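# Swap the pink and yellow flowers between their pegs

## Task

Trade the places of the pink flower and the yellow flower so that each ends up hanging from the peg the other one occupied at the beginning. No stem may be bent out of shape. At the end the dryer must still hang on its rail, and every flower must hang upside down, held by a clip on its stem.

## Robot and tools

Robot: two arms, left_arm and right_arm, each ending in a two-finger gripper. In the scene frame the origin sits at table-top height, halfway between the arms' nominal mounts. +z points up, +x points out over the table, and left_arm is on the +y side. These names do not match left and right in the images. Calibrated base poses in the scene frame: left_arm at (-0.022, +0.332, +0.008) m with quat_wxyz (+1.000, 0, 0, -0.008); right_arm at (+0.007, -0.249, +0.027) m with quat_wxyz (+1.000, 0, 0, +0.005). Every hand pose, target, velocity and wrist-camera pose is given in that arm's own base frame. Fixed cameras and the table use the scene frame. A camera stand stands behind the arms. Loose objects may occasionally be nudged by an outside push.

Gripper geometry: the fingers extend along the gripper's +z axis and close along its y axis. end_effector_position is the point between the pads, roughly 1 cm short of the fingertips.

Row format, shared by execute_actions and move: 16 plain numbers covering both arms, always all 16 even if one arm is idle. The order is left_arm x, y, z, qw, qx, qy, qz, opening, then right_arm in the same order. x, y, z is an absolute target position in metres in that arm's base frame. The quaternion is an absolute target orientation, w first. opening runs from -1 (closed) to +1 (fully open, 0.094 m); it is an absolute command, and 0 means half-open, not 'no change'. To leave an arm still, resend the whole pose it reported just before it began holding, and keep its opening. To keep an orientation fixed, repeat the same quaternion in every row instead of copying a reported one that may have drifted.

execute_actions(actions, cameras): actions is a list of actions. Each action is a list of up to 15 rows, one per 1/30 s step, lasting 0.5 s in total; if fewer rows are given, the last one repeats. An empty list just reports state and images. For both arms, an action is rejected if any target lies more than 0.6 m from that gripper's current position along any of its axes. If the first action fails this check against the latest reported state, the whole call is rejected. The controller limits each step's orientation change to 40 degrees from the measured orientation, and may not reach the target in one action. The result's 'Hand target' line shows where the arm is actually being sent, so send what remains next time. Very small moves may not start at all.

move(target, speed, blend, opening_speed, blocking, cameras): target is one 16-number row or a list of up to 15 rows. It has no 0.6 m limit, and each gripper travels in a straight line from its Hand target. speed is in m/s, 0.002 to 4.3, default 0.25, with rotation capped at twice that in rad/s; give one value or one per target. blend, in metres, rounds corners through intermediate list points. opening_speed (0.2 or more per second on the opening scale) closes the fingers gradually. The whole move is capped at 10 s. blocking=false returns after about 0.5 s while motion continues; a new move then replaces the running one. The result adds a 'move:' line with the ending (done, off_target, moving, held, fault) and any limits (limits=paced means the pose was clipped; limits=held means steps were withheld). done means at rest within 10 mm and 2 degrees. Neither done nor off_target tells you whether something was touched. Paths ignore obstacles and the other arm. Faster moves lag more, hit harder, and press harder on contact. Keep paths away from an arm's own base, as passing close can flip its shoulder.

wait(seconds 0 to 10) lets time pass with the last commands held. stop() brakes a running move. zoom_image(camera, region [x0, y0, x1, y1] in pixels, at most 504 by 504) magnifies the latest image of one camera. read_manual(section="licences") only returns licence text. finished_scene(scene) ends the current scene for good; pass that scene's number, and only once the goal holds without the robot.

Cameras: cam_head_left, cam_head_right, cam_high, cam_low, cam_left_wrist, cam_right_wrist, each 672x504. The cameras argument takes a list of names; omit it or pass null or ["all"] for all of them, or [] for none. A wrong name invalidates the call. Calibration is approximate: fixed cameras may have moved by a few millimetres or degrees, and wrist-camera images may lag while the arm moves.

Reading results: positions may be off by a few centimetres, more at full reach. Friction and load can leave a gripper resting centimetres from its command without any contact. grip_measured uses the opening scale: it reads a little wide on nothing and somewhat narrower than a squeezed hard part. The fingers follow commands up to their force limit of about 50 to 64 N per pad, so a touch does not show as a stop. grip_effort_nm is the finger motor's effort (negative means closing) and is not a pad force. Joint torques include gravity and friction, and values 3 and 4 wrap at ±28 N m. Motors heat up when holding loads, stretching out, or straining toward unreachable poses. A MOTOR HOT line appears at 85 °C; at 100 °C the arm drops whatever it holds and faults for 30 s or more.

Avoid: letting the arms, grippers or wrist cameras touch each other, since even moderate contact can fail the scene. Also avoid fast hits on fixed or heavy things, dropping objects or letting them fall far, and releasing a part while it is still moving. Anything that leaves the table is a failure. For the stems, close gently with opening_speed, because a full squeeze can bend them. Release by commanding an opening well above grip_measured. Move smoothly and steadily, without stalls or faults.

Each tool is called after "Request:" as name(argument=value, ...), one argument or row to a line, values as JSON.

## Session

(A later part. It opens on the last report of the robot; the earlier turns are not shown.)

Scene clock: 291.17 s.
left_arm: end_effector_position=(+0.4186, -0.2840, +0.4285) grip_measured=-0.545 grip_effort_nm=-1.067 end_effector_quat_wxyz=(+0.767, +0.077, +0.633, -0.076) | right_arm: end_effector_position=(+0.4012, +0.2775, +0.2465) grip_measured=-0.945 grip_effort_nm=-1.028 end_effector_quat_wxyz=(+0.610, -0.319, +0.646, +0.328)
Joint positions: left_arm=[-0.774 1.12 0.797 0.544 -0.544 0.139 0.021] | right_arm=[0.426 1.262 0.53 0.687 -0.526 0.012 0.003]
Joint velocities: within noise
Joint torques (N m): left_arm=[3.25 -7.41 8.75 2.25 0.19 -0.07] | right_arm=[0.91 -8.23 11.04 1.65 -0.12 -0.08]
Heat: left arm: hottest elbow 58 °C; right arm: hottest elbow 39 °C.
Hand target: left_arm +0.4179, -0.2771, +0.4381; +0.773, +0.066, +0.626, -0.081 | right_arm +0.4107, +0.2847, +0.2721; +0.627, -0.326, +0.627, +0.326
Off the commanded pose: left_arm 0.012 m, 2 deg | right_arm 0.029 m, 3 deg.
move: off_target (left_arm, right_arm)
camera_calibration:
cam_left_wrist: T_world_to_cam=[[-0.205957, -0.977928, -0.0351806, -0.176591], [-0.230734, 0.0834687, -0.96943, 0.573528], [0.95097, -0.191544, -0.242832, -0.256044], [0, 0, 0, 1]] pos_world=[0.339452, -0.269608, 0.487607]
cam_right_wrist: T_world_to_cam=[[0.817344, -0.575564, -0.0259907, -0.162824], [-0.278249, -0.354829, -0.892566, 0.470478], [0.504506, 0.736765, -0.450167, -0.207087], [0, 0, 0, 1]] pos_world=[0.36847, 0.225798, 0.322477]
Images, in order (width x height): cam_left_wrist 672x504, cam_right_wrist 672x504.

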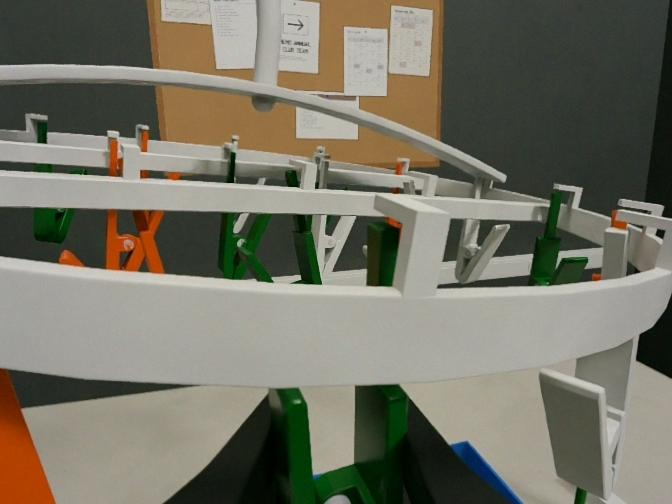

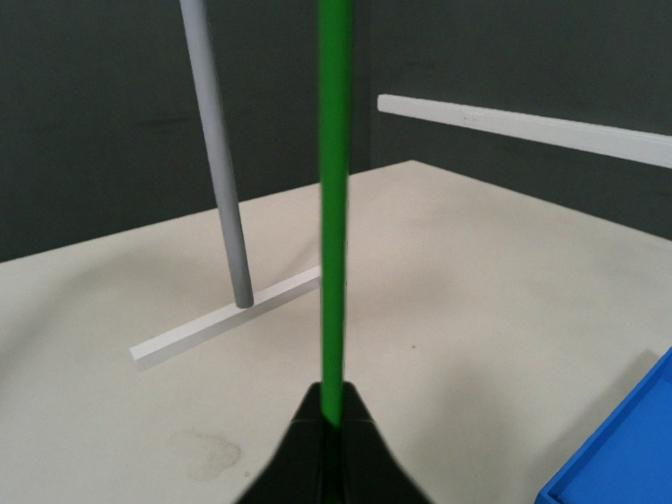

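Request:
move(
  target=[0.418,-0.277,0.438,0.773,0.066,0.626,-0.081,-0.85,0.408,0.281,0.296,0.627,-0.326,0.627,0.326,-1.0],
  speed=0.05,
  cameras=["cam_right_wrist","cam_left_wrist","cam_head_right","cam_head_left"],
)

Request:
zoom_image(
  camera="cam_head_right",
  region=[220, 50, 290, 120],
)

Scene clock: 294.60 s.
left_arm: end_effector_position=(+0.4186, -0.2840, +0.4285) grip_measured=-0.545 grip_effort_nm=-1.072 end_effector_quat_wxyz=(+0.767, +0.077, +0.633, -0.076) | right_arm: end_effector_position=(+0.3960, +0.2763, +0.2681) grip_measured=-0.945 grip_effort_nm=-1.038 end_effector_quat_wxyz=(+0.608, -0.321, +0.646, +0.331)
Joint positions: left_arm=[-0.774 1.12 0.797 0.544 -0.544 0.139 0.021] | right_arm=[0.426 1.192 0.551 0.594 -0.533 0.012 0.003]
Joint velocities: within noise
Joint torques (N m): left_arm=[3.25 -7.41 8.72 2.25 0.19 -0.07] | right_arm=[0.26 -7.36 11.71 1.73 -0.11 -0.09]
Heat: left arm: hottest elbow 57 °C; right arm: hottest elbow 39 °C.
Hand target: left_arm +0.4179, -0.2771, +0.4381; +0.773, +0.066, +0.626, -0.081 | right_arm +0.4066, +0.2801, +0.2960; +0.628, -0.326, +0.627, +0.326
Off the commanded pose: left_arm 0.012 m, 2 deg | right_arm 0.031 m, 3 deg.
move: off_target (left_arm, right_arm)
camera_calibration:
cam_left_wrist: T_world_to_cam=[[-0.205957, -0.977928, -0.0351806, -0.176591], [-0.230734, 0.0834687, -0.96943, 0.573528], [0.95097, -0.191544, -0.242832, -0.256044], [0, 0, 0, 1]] pos_world=[0.339452, -0.269608, 0.487607]
cam_right_wrist: T_world_to_cam=[[0.82125, -0.5699, -0.0276007, -0.161358], [-0.278037, -0.357483, -0.891572, 0.488219], [0.49824, 0.739878, -0.452036, -0.1917], [0, 0, 0, 1]] pos_world=[0.36377, 0.224407, 0.344174]
Images, in order (width x height): cam_head_left 672x504, cam_head_right 672x504, cam_left_wrist 672x504, cam_right_wrist 672x504.

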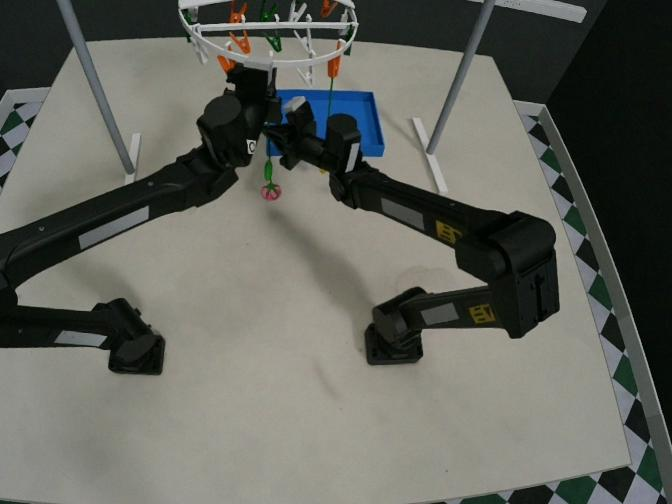

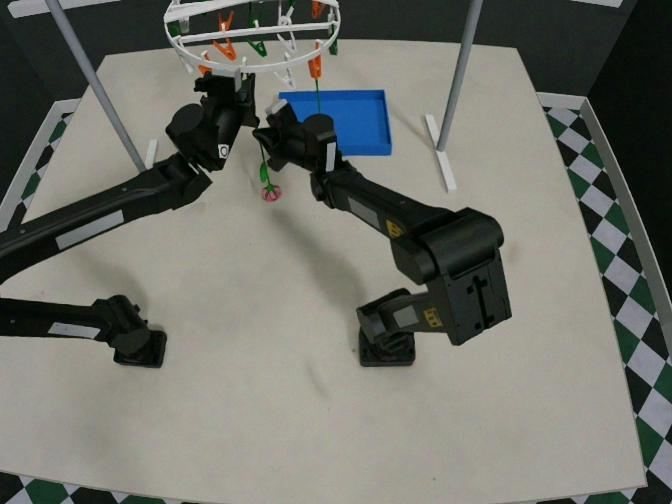

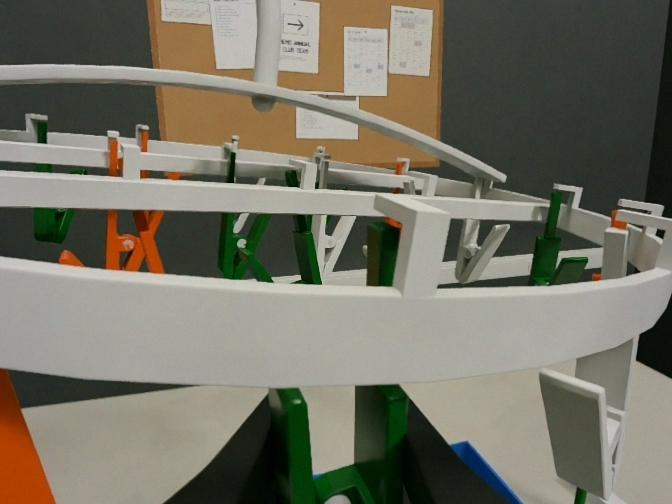

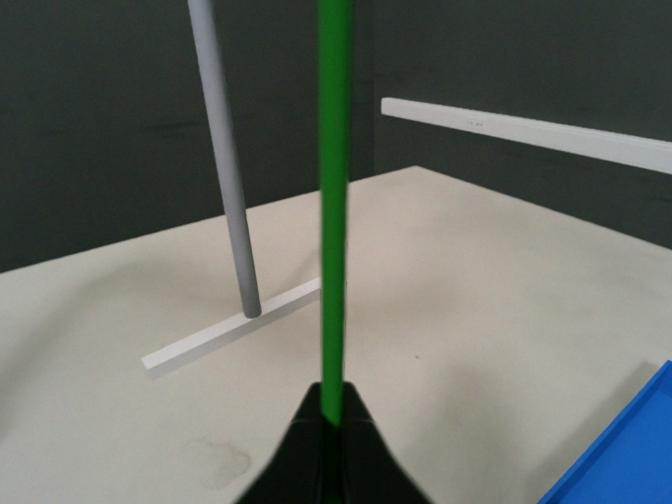

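Scaled by 7.200 from the camera's 672x504 image, which has a finer 960x720 frame.

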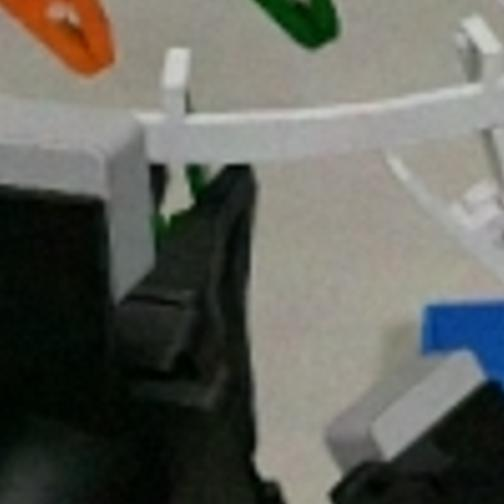

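Request:
move(
  target=[0.418,-0.277,0.438,0.773,0.066,0.626,-0.081,0.3,0.408,0.281,0.296,0.627,-0.326,0.627,0.326,-1.0],
  speed=0.05,
  opening_speed=0.8,
  cameras=["cam_right_wrist","cam_left_wrist"],
)

Scene clock: 300.07 s.
left_arm: end_effector_position=(+0.4186, -0.2840, +0.4285) grip_measured=+0.298 grip_effort_nm=0.051 end_effector_quat_wxyz=(+0.767, +0.077, +0.633, -0.076) | right_arm: end_effector_position=(+0.3959, +0.2763, +0.2678) grip_measured=-0.945 grip_effort_nm=-1.038 end_effector_quat_wxyz=(+0.608, -0.321, +0.646, +0.331)
Joint positions: left_arm=[-0.774 1.12 0.797 0.544 -0.544 0.139 0.061] | right_arm=[0.426 1.192 0.551 0.593 -0.533 0.012 0.003]
Joint velocities: within noise
Joint torques (N m): left_arm=[3.31 -7.36 8.72 2.25 0.18 -0.06] | right_arm=[0.26 -7.41 11.69 1.69 -0.1 -0.09]
Heat: left arm: hottest elbow 57 °C; right arm: hottest elbow 40 °C.
Hand target: left_arm +0.4179, -0.2770, +0.4381; +0.773, +0.066, +0.626, -0.081 | right_arm +0.4066, +0.2801, +0.2960; +0.628, -0.326, +0.627, +0.326
Off the commanded pose: left_arm 0.012 m, 2 deg | right_arm 0.031 m, 3 deg.
move: off_target (left_arm, right_arm)
camera_calibration:
cam_left_wrist: T_world_to_cam=[[-0.205957, -0.977928, -0.0351806, -0.176591], [-0.230734, 0.0834687, -0.96943, 0.573528], [0.95097, -0.191544, -0.242832, -0.256044], [0, 0, 0, 1]] pos_world=[0.339452, -0.269608, 0.487607]
cam_right_wrist: T_world_to_cam=[[0.821239, -0.569888, -0.0281923, -0.16124], [-0.27897, -0.357928, -0.891103, 0.488345], [0.497738, 0.739673, -0.452925, -0.191306], [0, 0, 0, 1]] pos_world=[0.36387, 0.224407, 0.343972]
Images, in order (width x height): cam_left_wrist 672x504, cam_right_wrist 672x504.

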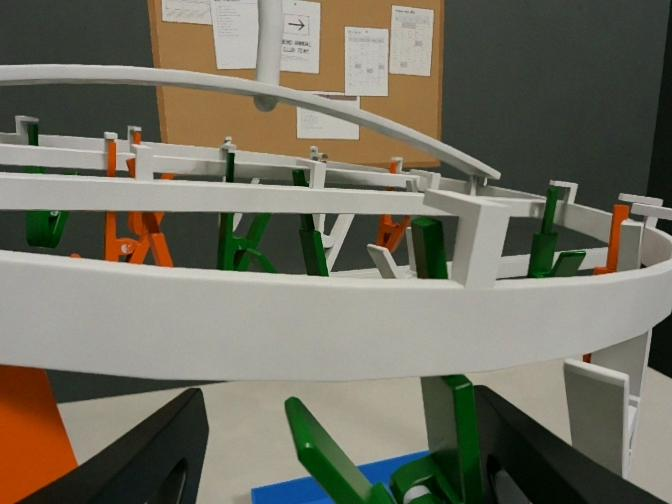

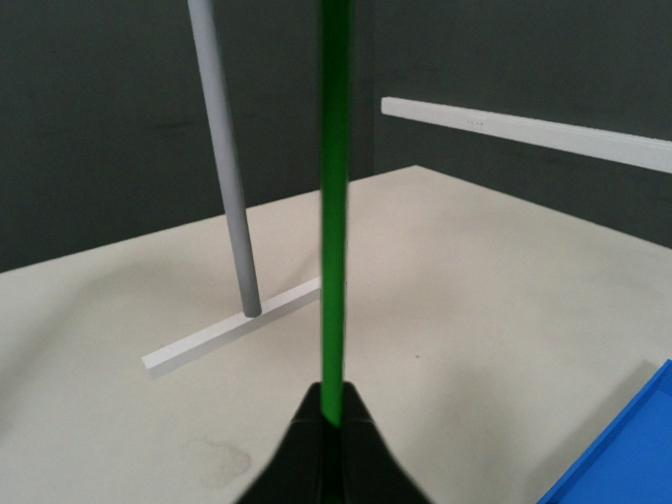

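Request:
execute_actions(
  actions=[],
)

Request:
zoom_image(
  camera="cam_head_right",
  region=[220, 50, 290, 120],
)

Request:
zoom_image(
  camera="cam_high",
  region=[340, 170, 440, 270],
)

Request:
zoom_image(
  camera="cam_low",
  region=[240, 120, 340, 220],
)

Request:
zoom_image(
  camera="cam_left_wrist",
  region=[240, 350, 500, 504],
)

Scene clock: 308.23 s.
left_arm: end_effector_position=(+0.4186, -0.2840, +0.4285) grip_measured=+0.298 grip_effort_nm=0.051 end_effector_quat_wxyz=(+0.767, +0.077, +0.633, -0.076) | right_arm: end_effector_position=(+0.3959, +0.2763, +0.2677) grip_measured=-0.945 grip_effort_nm=-1.028 end_effector_quat_wxyz=(+0.608, -0.321, +0.646, +0.331)
Joint positions: left_arm=[-0.774 1.12 0.797 0.544 -0.544 0.139 0.061] | right_arm=[0.426 1.192 0.551 0.593 -0.533 0.012 0.003]
Joint velocities: within noise
Joint torques (N m): left_arm=[3.25 -7.41 8.73 2.25 0.18 -0.07] | right_arm=[0.32 -7.53 11.67 1.72 -0.11 -0.09]
Heat: left arm: hottest elbow 56 °C; right arm: hottest elbow 42 °C.
Hand target: left_arm +0.4179, -0.2770, +0.4381; +0.773, +0.066, +0.626, -0.081 | right_arm +0.4066, +0.2801, +0.2960; +0.628, -0.326, +0.627, +0.326
Tool commands: left_gripper/opening=+0.3 right_gripper/opening=-1.0
Off the commanded pose: left_arm 0.012 m, 2 deg | right_arm 0.031 m, 3 deg.
camera_calibration:
cam_left_wrist: T_world_to_cam=[[-0.205957, -0.977928, -0.0351806, -0.176591], [-0.230734, 0.0834687, -0.96943, 0.573528], [0.95097, -0.191544, -0.242832, -0.256044], [0, 0, 0, 1]] pos_world=[0.339452, -0.269608, 0.487607]
cam_right_wrist: T_world_to_cam=[[0.821208, -0.569925, -0.0283222, -0.161179], [-0.279247, -0.358093, -0.890949, 0.488341], [0.497633, 0.739564, -0.453218, -0.191188], [0, 0, 0, 1]] pos_world=[0.36387, 0.224407, 0.343872]

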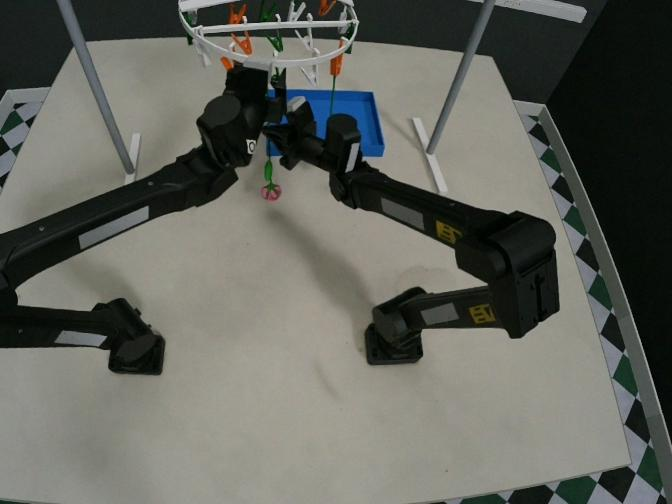

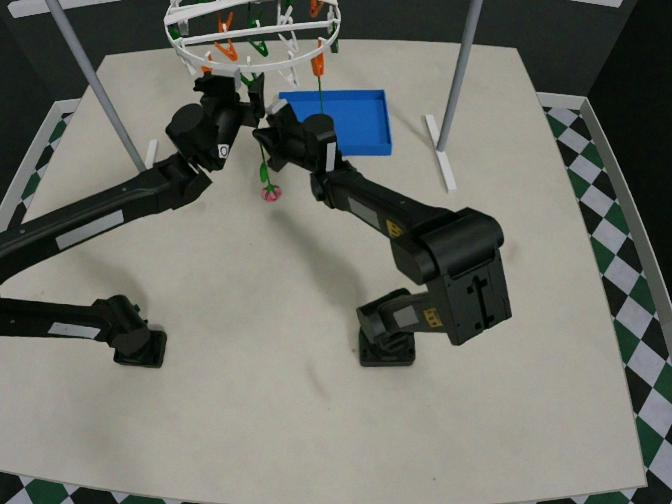

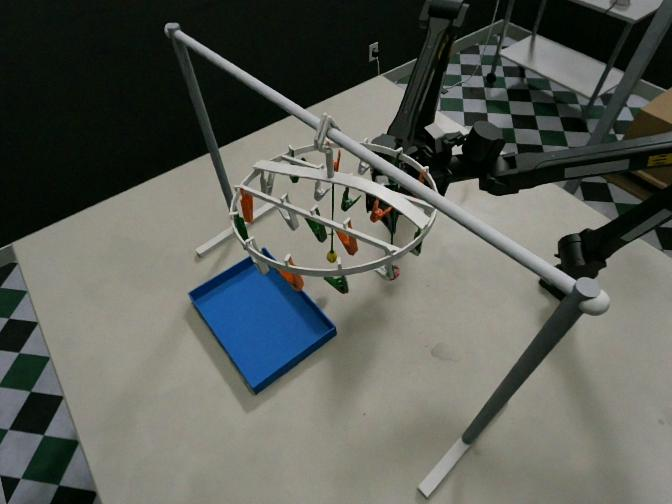

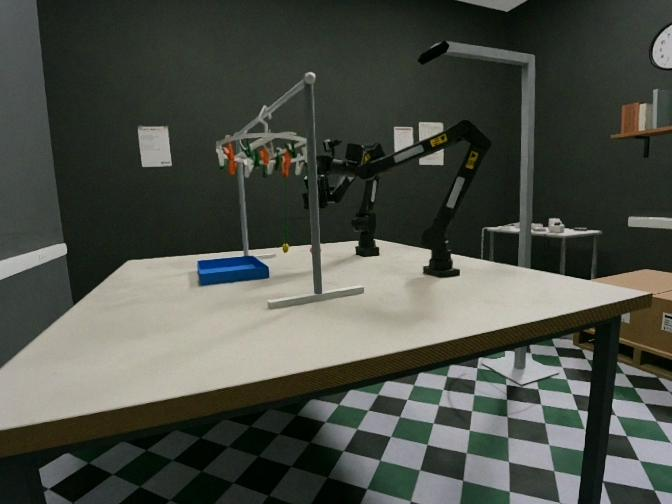

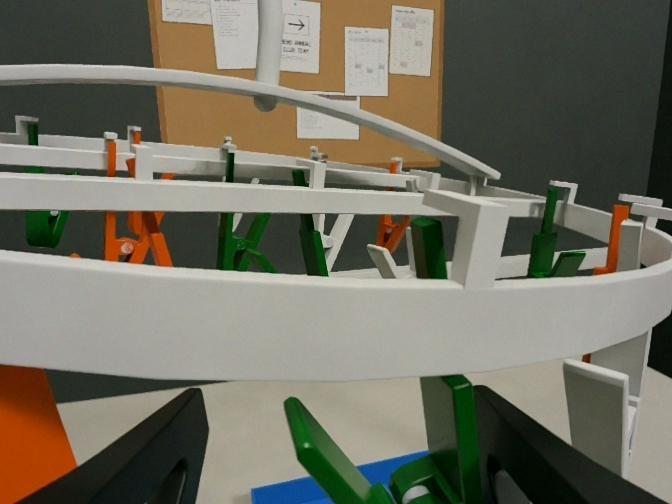

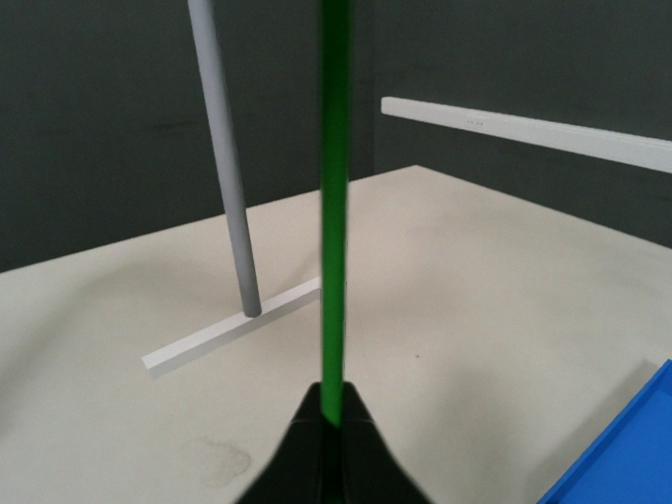

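Scaled by 7.200 from the camera's 672x504 image, which has a finer 960x720 frame.

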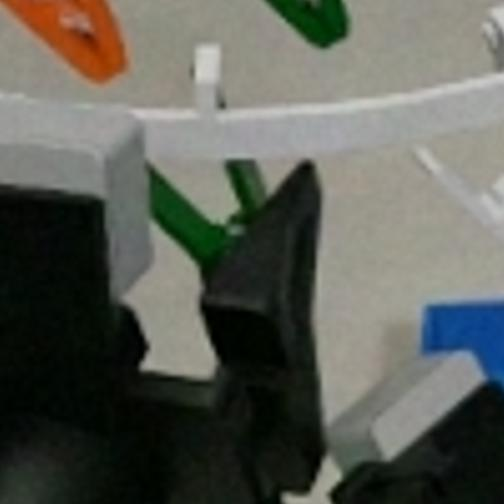

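Scaled by 5.040 from the camera's 672x504 image, which has a finer 960x720 frame.

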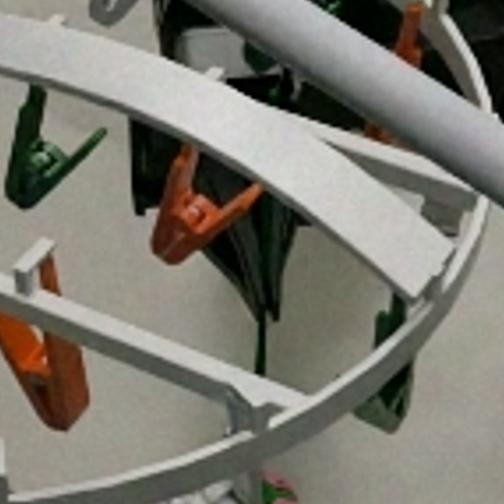

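Scaled by 5.040 from the camera's 672x504 image, which has a finer 960x720 frame.

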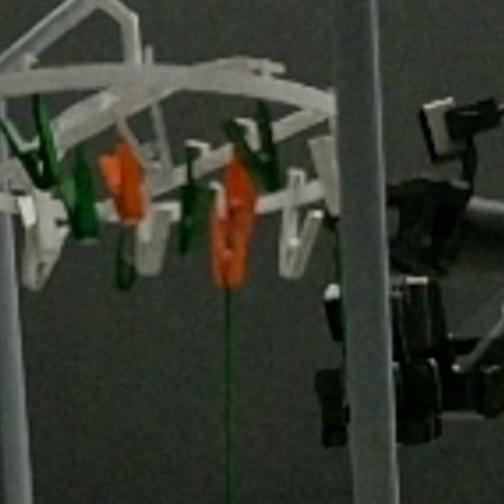

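Scaled by 1.938 from the camera's 672x504 image, which has a finer 960x720 frame.

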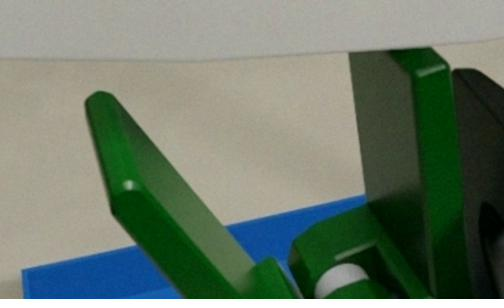

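Request:
move(
  target=[
    [0.418,-0.277,0.438,0.773,0.066,0.626,-0.081,0.4,0.408,0.281,0.256,0.627,-0.326,0.627,0.326,-1.0],
    [0.338,-0.263,0.438,0.773,0.066,0.626,-0.081,0.4,0.408,0.281,0.256,0.627,-0.326,0.627,0.326,-1.0],
  ],
  speed=0.15,
  cameras=["cam_left_wrist","cam_head_right","cam_head_left"],
)

Request:
zoom_image(
  camera="cam_head_right",
  region=[220, 50, 290, 120],
)

Scene clock: 321.90 s.
left_arm: end_effector_position=(+0.3420, -0.2620, +0.4351) grip_measured=+0.398 grip_effort_nm=0.046 end_effector_quat_wxyz=(+0.772, +0.061, +0.627, -0.082) | right_arm: end_effector_position=(+0.4068, +0.2812, +0.2580) grip_measured=-0.945 grip_effort_nm=-1.028 end_effector_quat_wxyz=(+0.624, -0.322, +0.631, +0.330)
Joint positions: left_arm=[-0.913 0.917 0.671 0.518 -0.692 0.168 0.066] | right_arm=[0.426 1.277 0.551 0.722 -0.533 0.012 0.003]
Joint velocities: within noise
Joint torques (N m): left_arm=[1.85 -4.48 8.85 1.42 0.04 0.15] | right_arm=[0.44 -7.3 7.28 2.56 -0.07 -0.08]
Heat: left arm: hottest elbow 55 °C; right arm: hottest elbow 43 °C.
Hand target: left_arm +0.3381, -0.2630, +0.4380; +0.773, +0.066, +0.626, -0.081 | right_arm +0.4080, +0.2810, +0.2561; +0.627, -0.326, +0.627, +0.326
Off the commanded pose: left_arm 0.005 m, 1 deg | right_arm 0.002 m, 1 deg.
move: done
camera_calibration:
cam_left_wrist: T_world_to_cam=[[-0.195139, -0.980767, -0.00400183, -0.188516], [-0.219111, 0.0475719, -0.97454, 0.549175], [0.955987, -0.189294, -0.22418, -0.186633], [0, 0, 0, 1]] pos_world=[0.261963, -0.246344, 0.492599]
Images, in order (width x height): cam_head_left 672x504, cam_head_right 672x504, cam_left_wrist 672x504.

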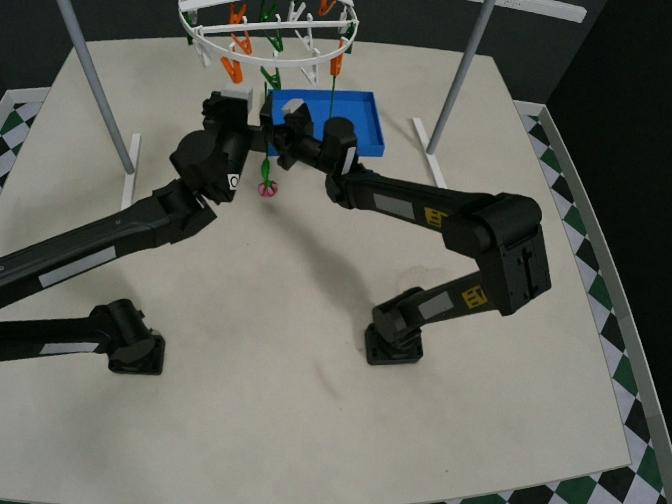

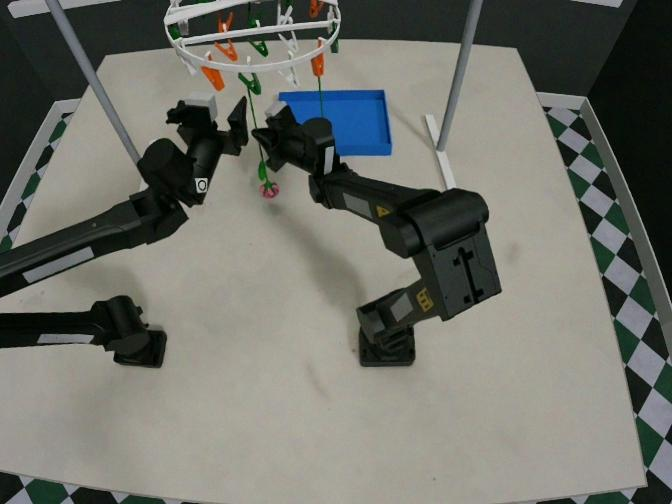

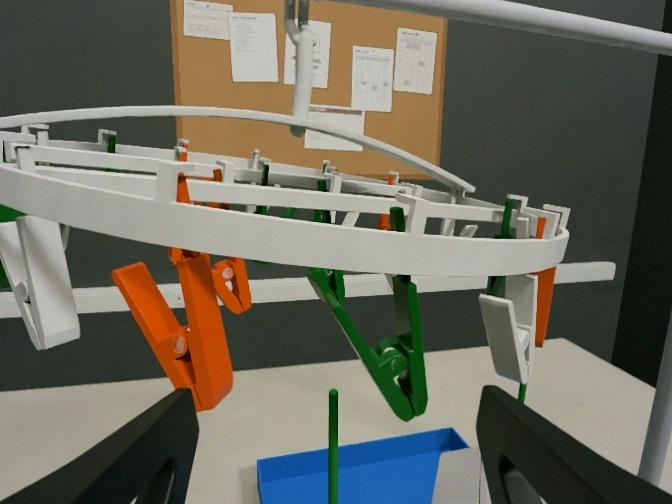

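Scaled by 7.200 from the camera's 672x504 image, which has a finer 960x720 frame.

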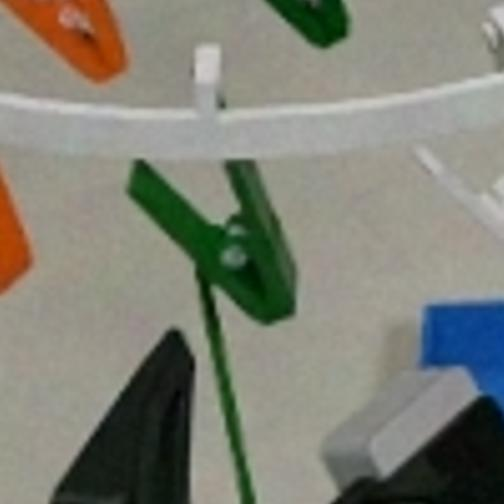

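Request:
zoom_image(
  camera="cam_left_wrist",
  region=[290, 370, 390, 470],
)

Request:
zoom_image(
  camera="cam_left_wrist",
  region=[300, 270, 450, 430],
)

Scaled by 5.040 from the camera's 672x504 image, which has a finer 960x720 frame.

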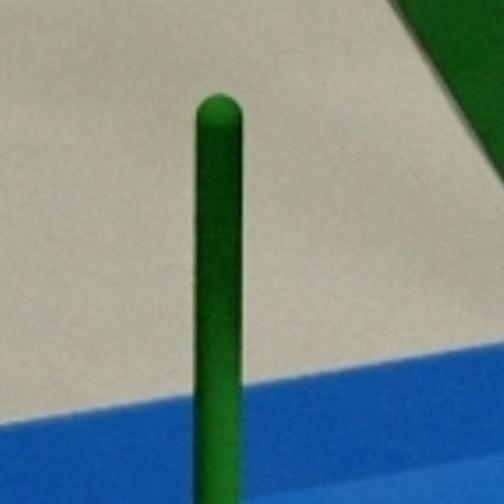

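Scaled by 3.150 from the camera's 672x504 image, which has a finer 960x720 frame.

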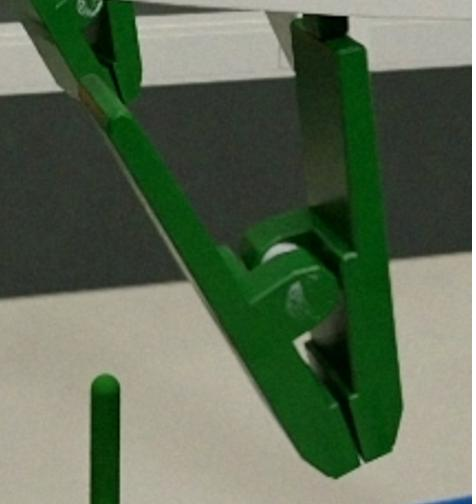

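Request:
move(
  target=[
    [0.380,-0.275,0.438,0.773,0.066,0.626,-0.081,0.3,0.405,0.278,0.232,0.627,-0.326,0.627,0.326,-1.0],
    [0.418,-0.282,0.436,0.773,0.066,0.626,-0.081,0.3,0.405,0.278,0.232,0.627,-0.326,0.627,0.326,-1.0],
  ],
  speed=0.12,
  cameras=["cam_left_wrist"],
)

Scene clock: 338.40 s.
left_arm: end_effector_position=(+0.4083, -0.2782, +0.4029) grip_measured=+0.302 grip_effort_nm=-0.115 end_effector_quat_wxyz=(+0.756, +0.088, +0.645, -0.066) | right_arm: end_effector_position=(+0.4049, +0.2810, +0.2387) grip_measured=-0.945 grip_effort_nm=-1.028 end_effector_quat_wxyz=(+0.627, -0.324, +0.627, +0.331)
Joint positions: left_arm=[-0.784 1.098 0.736 0.543 -0.554 0.143 0.061] | right_arm=[0.426 1.331 0.521 0.816 -0.537 0.012 0.003]
Joint velocities: within noise
Joint torques (N m): left_arm=[3.19 -4.89 12.68 2.76 0.21 -0.1] | right_arm=[0.03 -7.47 6.15 2.62 -0.08 -0.08]
Heat: left arm: hottest elbow 52 °C; right arm: hottest elbow 41 °C.
Hand target: left_arm +0.4159, -0.2805, +0.4353; +0.773, +0.066, +0.626, -0.081 | right_arm +0.4050, +0.2780, +0.2321; +0.627, -0.326, +0.628, +0.326
Off the commanded pose: left_arm 0.035 m, 4 deg | right_arm 0.007 m, 1 deg.
move: off_target (left_arm)
camera_calibration:
cam_left_wrist: T_world_to_cam=[[-0.205625, -0.976807, -0.0597117, -0.163861], [-0.259129, 0.113183, -0.959188, 0.561502], [0.9437, -0.18176, -0.276392, -0.232102], [0, 0, 0, 1]] pos_world=[0.330842, -0.2658, 0.464651]
Images, in order (width x height): cam_left_wrist 672x504.

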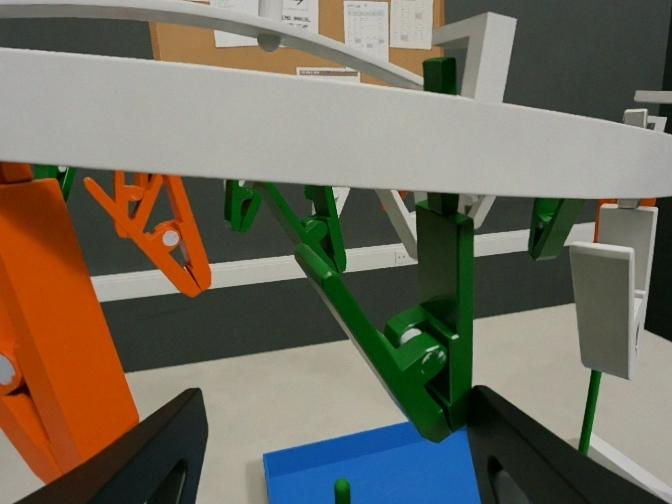

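Request:
move(
  target=[
    [0.410,-0.301,0.462,0.773,0.066,0.626,-0.081,0.3,0.405,0.278,0.232,0.627,-0.326,0.627,0.326,-1.0],
    [0.424,-0.303,0.462,0.773,0.066,0.626,-0.081,0.3,0.405,0.278,0.232,0.627,-0.326,0.627,0.326,-1.0],
  ],
  speed=0.12,
  cameras=["cam_left_wrist"],
)

Scene clock: 345.60 s.
left_arm: end_effector_position=(+0.4157, -0.2999, +0.4345) grip_measured=+0.302 grip_effort_nm=-0.120 end_effector_quat_wxyz=(+0.763, +0.078, +0.637, -0.075) | right_arm: end_effector_position=(+0.4049, +0.2810, +0.2390) grip_measured=-0.945 grip_effort_nm=-1.038 end_effector_quat_wxyz=(+0.627, -0.324, +0.626, +0.331)
Joint positions: left_arm=[-0.812 1.138 0.834 0.516 -0.582 0.142 0.061] | right_arm=[0.426 1.331 0.521 0.817 -0.537 0.012 0.003]
Joint velocities: within noise
Joint torques (N m): left_arm=[3.14 -5.83 12.7 1.54 0.2 0.03] | right_arm=[0.09 -7.3 6.17 2.58 -0.08 -0.09]
Heat: left arm: hottest elbow 55 °C; right arm: hottest elbow 41 °C.
Hand target: left_arm +0.4225, -0.3019, +0.4616; +0.773, +0.066, +0.626, -0.081 | right_arm +0.4050, +0.2780, +0.2322; +0.627, -0.326, +0.627, +0.326
Off the commanded pose: left_arm 0.029 m, 2 deg | right_arm 0.008 m, 1 deg.
move: off_target (left_arm)
camera_calibration:
cam_left_wrist: T_world_to_cam=[[-0.205517, -0.977978, -0.0363677, -0.192122], [-0.241898, 0.0867713, -0.966414, 0.58429], [0.948287, -0.189817, -0.254404, -0.24823], [0, 0, 0, 1]] pos_world=[0.337248, -0.285709, 0.494528]
Images, in order (width x height): cam_left_wrist 672x504.

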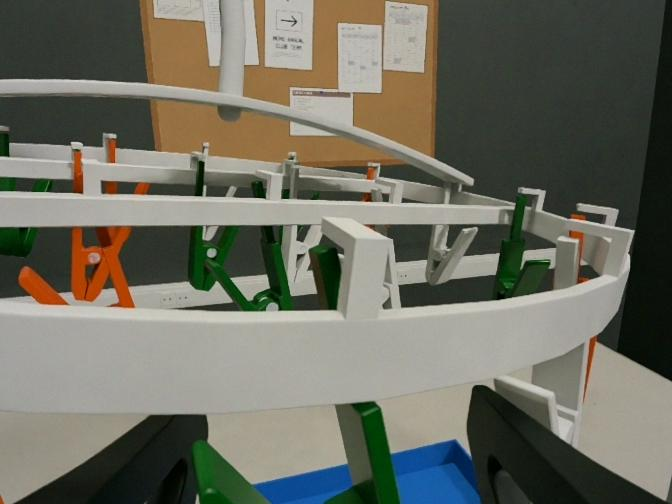

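Request:
move(
  target=[0.420,-0.291,0.446,0.773,0.066,0.626,-0.081,0.3,0.405,0.278,0.232,0.627,-0.326,0.627,0.326,-1.0],
  speed=0.12,
  cameras=["cam_left_wrist"],
)

Scene clock: 348.73 s.
left_arm: end_effector_position=(+0.4190, -0.2965, +0.4361) grip_measured=+0.302 grip_effort_nm=-0.115 end_effector_quat_wxyz=(+0.765, +0.078, +0.635, -0.075) | right_arm: end_effector_position=(+0.4049, +0.2810, +0.2390) grip_measured=-0.945 grip_effort_nm=-1.038 end_effector_quat_wxyz=(+0.627, -0.324, +0.626, +0.331)
Joint positions: left_arm=[-0.798 1.138 0.834 0.522 -0.568 0.142 0.061] | right_arm=[0.426 1.331 0.521 0.817 -0.537 0.012 0.003]
Joint velocities: within noise
Joint torques (N m): left_arm=[3.25 -7.06 8.98 2.66 0.21 -0.03] | right_arm=[0.09 -7.41 6.19 2.58 -0.08 -0.09]
Heat: left arm: hottest elbow 54 °C; right arm: hottest elbow 40 °C.
Hand target: left_arm +0.4199, -0.2909, +0.4461; +0.773, +0.066, +0.626, -0.081 | right_arm +0.4050, +0.2780, +0.2322; +0.627, -0.326, +0.627, +0.326
Off the commanded pose: left_arm 0.011 m, 2 deg | right_arm 0.008 m, 1 deg.
move: off_target (left_arm)
camera_calibration:
cam_left_wrist: T_world_to_cam=[[-0.20606, -0.977882, -0.0358733, -0.187997], [-0.23568, 0.0851766, -0.968091, 0.583997], [0.949734, -0.19103, -0.248018, -0.254021], [0, 0, 0, 1]] pos_world=[0.34015, -0.282108, 0.495616]
Images, in order (width x height): cam_left_wrist 672x504.

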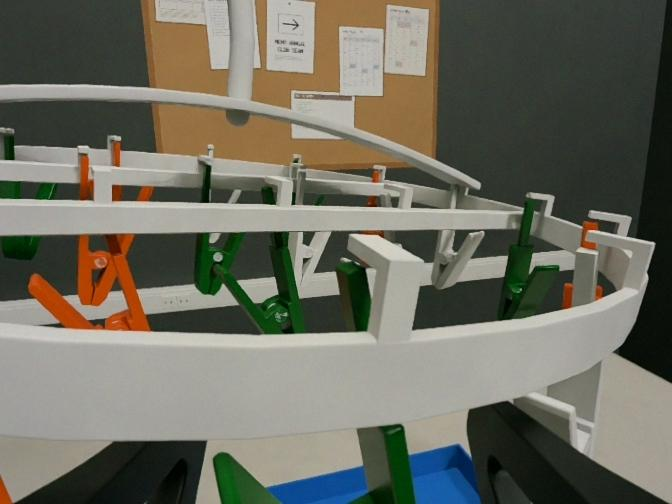

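Request:
move(
  target=[0.419,-0.285,0.436,0.773,0.066,0.626,-0.081,0.3,0.405,0.278,0.232,0.627,-0.326,0.627,0.326,-1.0],
  speed=0.12,
  cameras=["cam_left_wrist"],
)

Scene clock: 351.37 s.
left_arm: end_effector_position=(+0.4192, -0.2918, +0.4249) grip_measured=+0.302 grip_effort_nm=-0.120 end_effector_quat_wxyz=(+0.764, +0.079, +0.636, -0.074) | right_arm: end_effector_position=(+0.4049, +0.2810, +0.2390) grip_measured=-0.945 grip_effort_nm=-1.033 end_effector_quat_wxyz=(+0.627, -0.324, +0.626, +0.331)
Joint positions: left_arm=[-0.789 1.138 0.805 0.546 -0.558 0.142 0.061] | right_arm=[0.426 1.331 0.521 0.817 -0.537 0.012 0.003]
Joint velocities: within noise
Joint torques (N m): left_arm=[3.31 -7.41 8.73 2.77 0.19 -0.06] | right_arm=[-0.09 -7.53 6.19 2.56 -0.08 -0.09]
Heat: left arm: hottest elbow 54 °C; right arm: hottest elbow 40 °C.
Hand target: left_arm +0.4189, -0.2850, +0.4360; +0.773, +0.066, +0.626, -0.081 | right_arm +0.4050, +0.2780, +0.2322; +0.627, -0.326, +0.627, +0.326
Off the commanded pose: left_arm 0.013 m, 2 deg | right_arm 0.008 m, 1 deg.
move: off_target (left_arm)
camera_calibration:
cam_left_wrist: T_world_to_cam=[[-0.205944, -0.977743, -0.0400693, -0.182091], [-0.237411, 0.089646, -0.967264, 0.574484], [0.949328, -0.189689, -0.250589, -0.254455], [0, 0, 0, 1]] pos_world=[0.340449, -0.277806, 0.484617]
Images, in order (width x height): cam_left_wrist 672x504.

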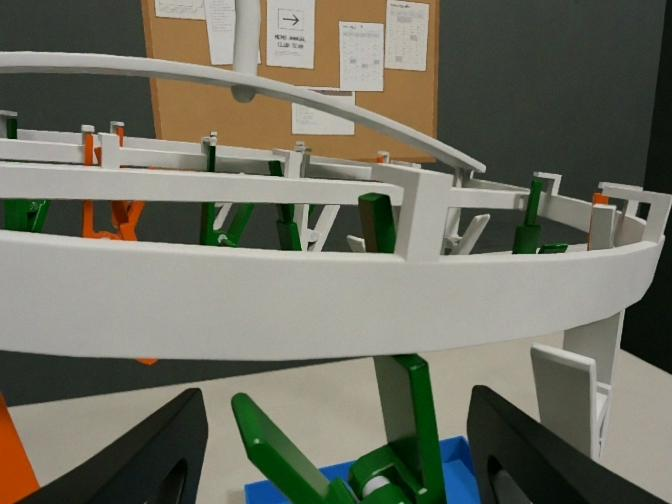

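Request:
move(
  target=[0.419,-0.285,0.437,0.773,0.066,0.626,-0.081,-0.85,0.405,0.278,0.232,0.627,-0.326,0.627,0.326,-1.0],
  speed=0.12,
  opening_speed=0.8,
  cameras=["cam_left_wrist"],
)

Request:
zoom_image(
  camera="cam_left_wrist",
  region=[240, 370, 440, 504],
)

Scene clock: 355.93 s.
left_arm: end_effector_position=(+0.4192, -0.2918, +0.4250) grip_measured=-0.541 grip_effort_nm=-1.057 end_effector_quat_wxyz=(+0.765, +0.079, +0.635, -0.074) | right_arm: end_effector_position=(+0.4049, +0.2810, +0.2390) grip_measured=-0.945 grip_effort_nm=-1.028 end_effector_quat_wxyz=(+0.627, -0.324, +0.626, +0.331)
Joint positions: left_arm=[-0.788 1.138 0.805 0.546 -0.557 0.142 0.022] | right_arm=[0.426 1.331 0.521 0.817 -0.537 0.012 0.003]
Joint velocities: within noise
Joint torques (N m): left_arm=[3.31 -7.47 8.87 2.61 0.18 -0.06] | right_arm=[-0.03 -7.36 6.12 2.58 -0.08 -0.08]
Heat: left arm: hottest elbow 53 °C; right arm: hottest elbow 40 °C.
Hand target: left_arm +0.4189, -0.2849, +0.4370; +0.773, +0.066, +0.626, -0.081 | right_arm +0.4050, +0.2780, +0.2322; +0.627, -0.326, +0.627, +0.326
Off the commanded pose: left_arm 0.014 m, 2 deg | right_arm 0.008 m, 1 deg.
move: off_target (left_arm)
camera_calibration:
cam_left_wrist: T_world_to_cam=[[-0.206296, -0.977673, -0.0399601, -0.181903], [-0.237012, 0.0895504, -0.967371, 0.57446], [0.949351, -0.190094, -0.250195, -0.254723], [0, 0, 0, 1]] pos_world=[0.340449, -0.277706, 0.484717]
Images, in order (width x height): cam_left_wrist 672x504.

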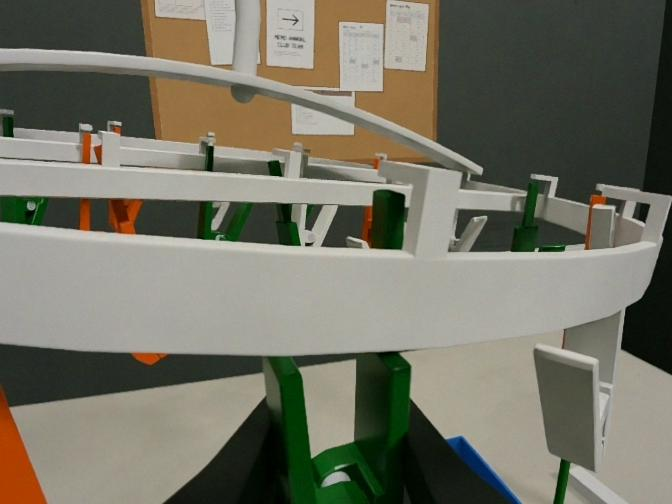

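Scaled by 2.520 from the camera's 672x504 image, which has a finer 960x720 frame.

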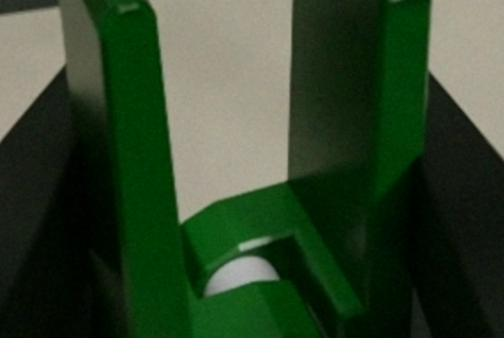

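Request:
move(
  target=[0.419,-0.285,0.437,0.773,0.066,0.626,-0.081,-0.85,0.405,0.264,0.232,0.627,-0.326,0.627,0.326,-1.0],
  speed=0.08,
  cameras=["cam_head_right","cam_head_left"],
)

Request:
zoom_image(
  camera="cam_head_right",
  region=[220, 50, 290, 120],
)

Scene clock: 362.80 s.
left_arm: end_effector_position=(+0.4192, -0.2918, +0.4250) grip_measured=-0.541 grip_effort_nm=-1.067 end_effector_quat_wxyz=(+0.765, +0.079, +0.635, -0.074) | right_arm: end_effector_position=(+0.4061, +0.2691, +0.2331) grip_measured=-0.945 grip_effort_nm=-1.033 end_effector_quat_wxyz=(+0.622, -0.325, +0.630, +0.332)
Joint positions: left_arm=[-0.788 1.138 0.805 0.546 -0.557 0.142 0.022] | right_arm=[0.391 1.331 0.509 0.817 -0.576 0.012 0.003]
Joint velocities: within noise
Joint torques (N m): left_arm=[3.25 -7.47 8.88 2.62 0.18 -0.06] | right_arm=[0.09 -8.64 5.98 2.56 -0.1 -0.1]
Heat: left arm: hottest elbow 52 °C; right arm: hottest elbow 39 °C.
Hand target: left_arm +0.4189, -0.2849, +0.4370; +0.773, +0.066, +0.626, -0.081 | right_arm +0.4049, +0.2641, +0.2320; +0.627, -0.326, +0.627, +0.326
Off the commanded pose: left_arm 0.014 m, 2 deg | right_arm 0.005 m, 1 deg.
move: off_target (left_arm)
Images, in order (width x height): cam_head_left 672x504, cam_head_right 672x504.

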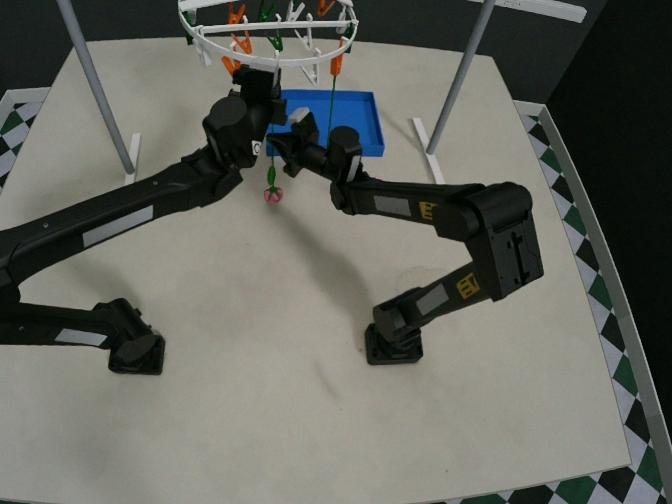

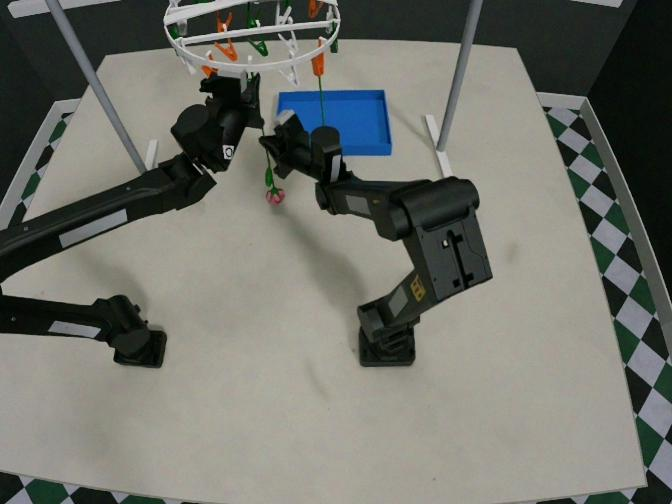

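Scaled by 7.200 from the camera's 672x504 image, which has a finer 960x720 frame.

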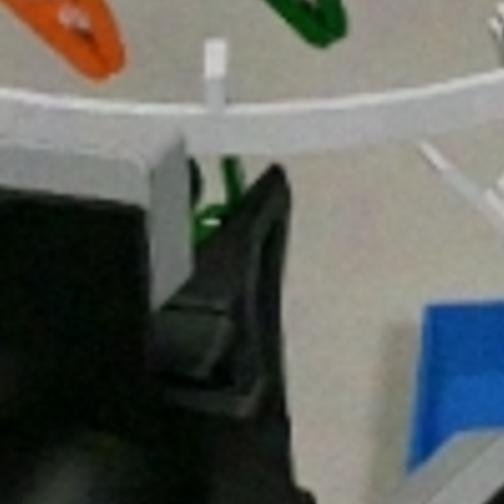

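Request:
move(
  target=[
    [0.419,-0.285,0.437,0.773,0.066,0.626,-0.081,-0.85,0.412,0.270,0.254,0.627,-0.326,0.627,0.326,-1.0],
    [0.419,-0.285,0.437,0.773,0.066,0.626,-0.081,-0.85,0.415,0.273,0.282,0.627,-0.326,0.627,0.326,-1.0],
  ],
  speed=0.04,
  cameras=["cam_right_wrist","cam_left_wrist"],
)

Scene clock: 367.33 s.
left_arm: end_effector_position=(+0.4192, -0.2918, +0.4250) grip_measured=-0.541 grip_effort_nm=-1.062 end_effector_quat_wxyz=(+0.765, +0.079, +0.635, -0.074) | right_arm: end_effector_position=(+0.4032, +0.2666, +0.2551) grip_measured=-0.945 grip_effort_nm=-1.038 end_effector_quat_wxyz=(+0.609, -0.320, +0.646, +0.331)
Joint positions: left_arm=[-0.788 1.138 0.805 0.546 -0.557 0.142 0.022] | right_arm=[0.391 1.233 0.538 0.648 -0.567 0.012 0.003]
Joint velocities: within noise
Joint torques (N m): left_arm=[3.31 -7.41 8.87 2.61 0.18 -0.06] | right_arm=[0.91 -7.94 11.33 1.68 0.04 -0.08]
Heat: left arm: hottest elbow 52 °C; right arm: hottest elbow 39 °C.
Hand target: left_arm +0.4189, -0.2849, +0.4370; +0.773, +0.066, +0.626, -0.081 | right_arm +0.4135, +0.2722, +0.2821; +0.628, -0.326, +0.627, +0.326
Off the commanded pose: left_arm 0.014 m, 2 deg | right_arm 0.030 m, 3 deg.
move: off_target (left_arm, right_arm)
camera_calibration:
cam_left_wrist: T_world_to_cam=[[-0.206296, -0.977673, -0.0399601, -0.181903], [-0.237012, 0.0895504, -0.967371, 0.57446], [0.949351, -0.190094, -0.250195, -0.254723], [0, 0, 0, 1]] pos_world=[0.340449, -0.277706, 0.484717]
cam_right_wrist: T_world_to_cam=[[0.820344, -0.571147, -0.0287538, -0.172233], [-0.278875, -0.355642, -0.892046, 0.47511], [0.499264, 0.739804, -0.451028, -0.194654], [0, 0, 0, 1]] pos_world=[0.37097, 0.214605, 0.331073]
Images, in order (width x height): cam_left_wrist 672x504, cam_right_wrist 672x504.

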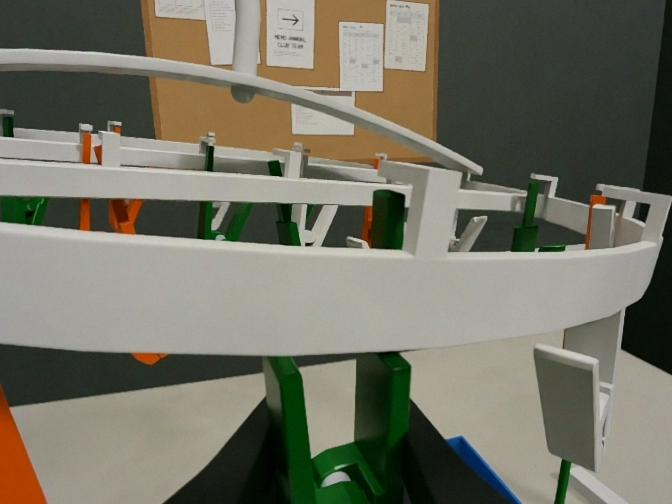

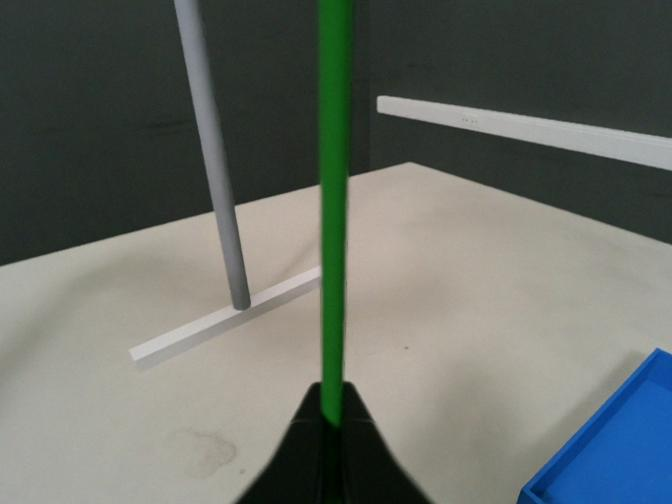

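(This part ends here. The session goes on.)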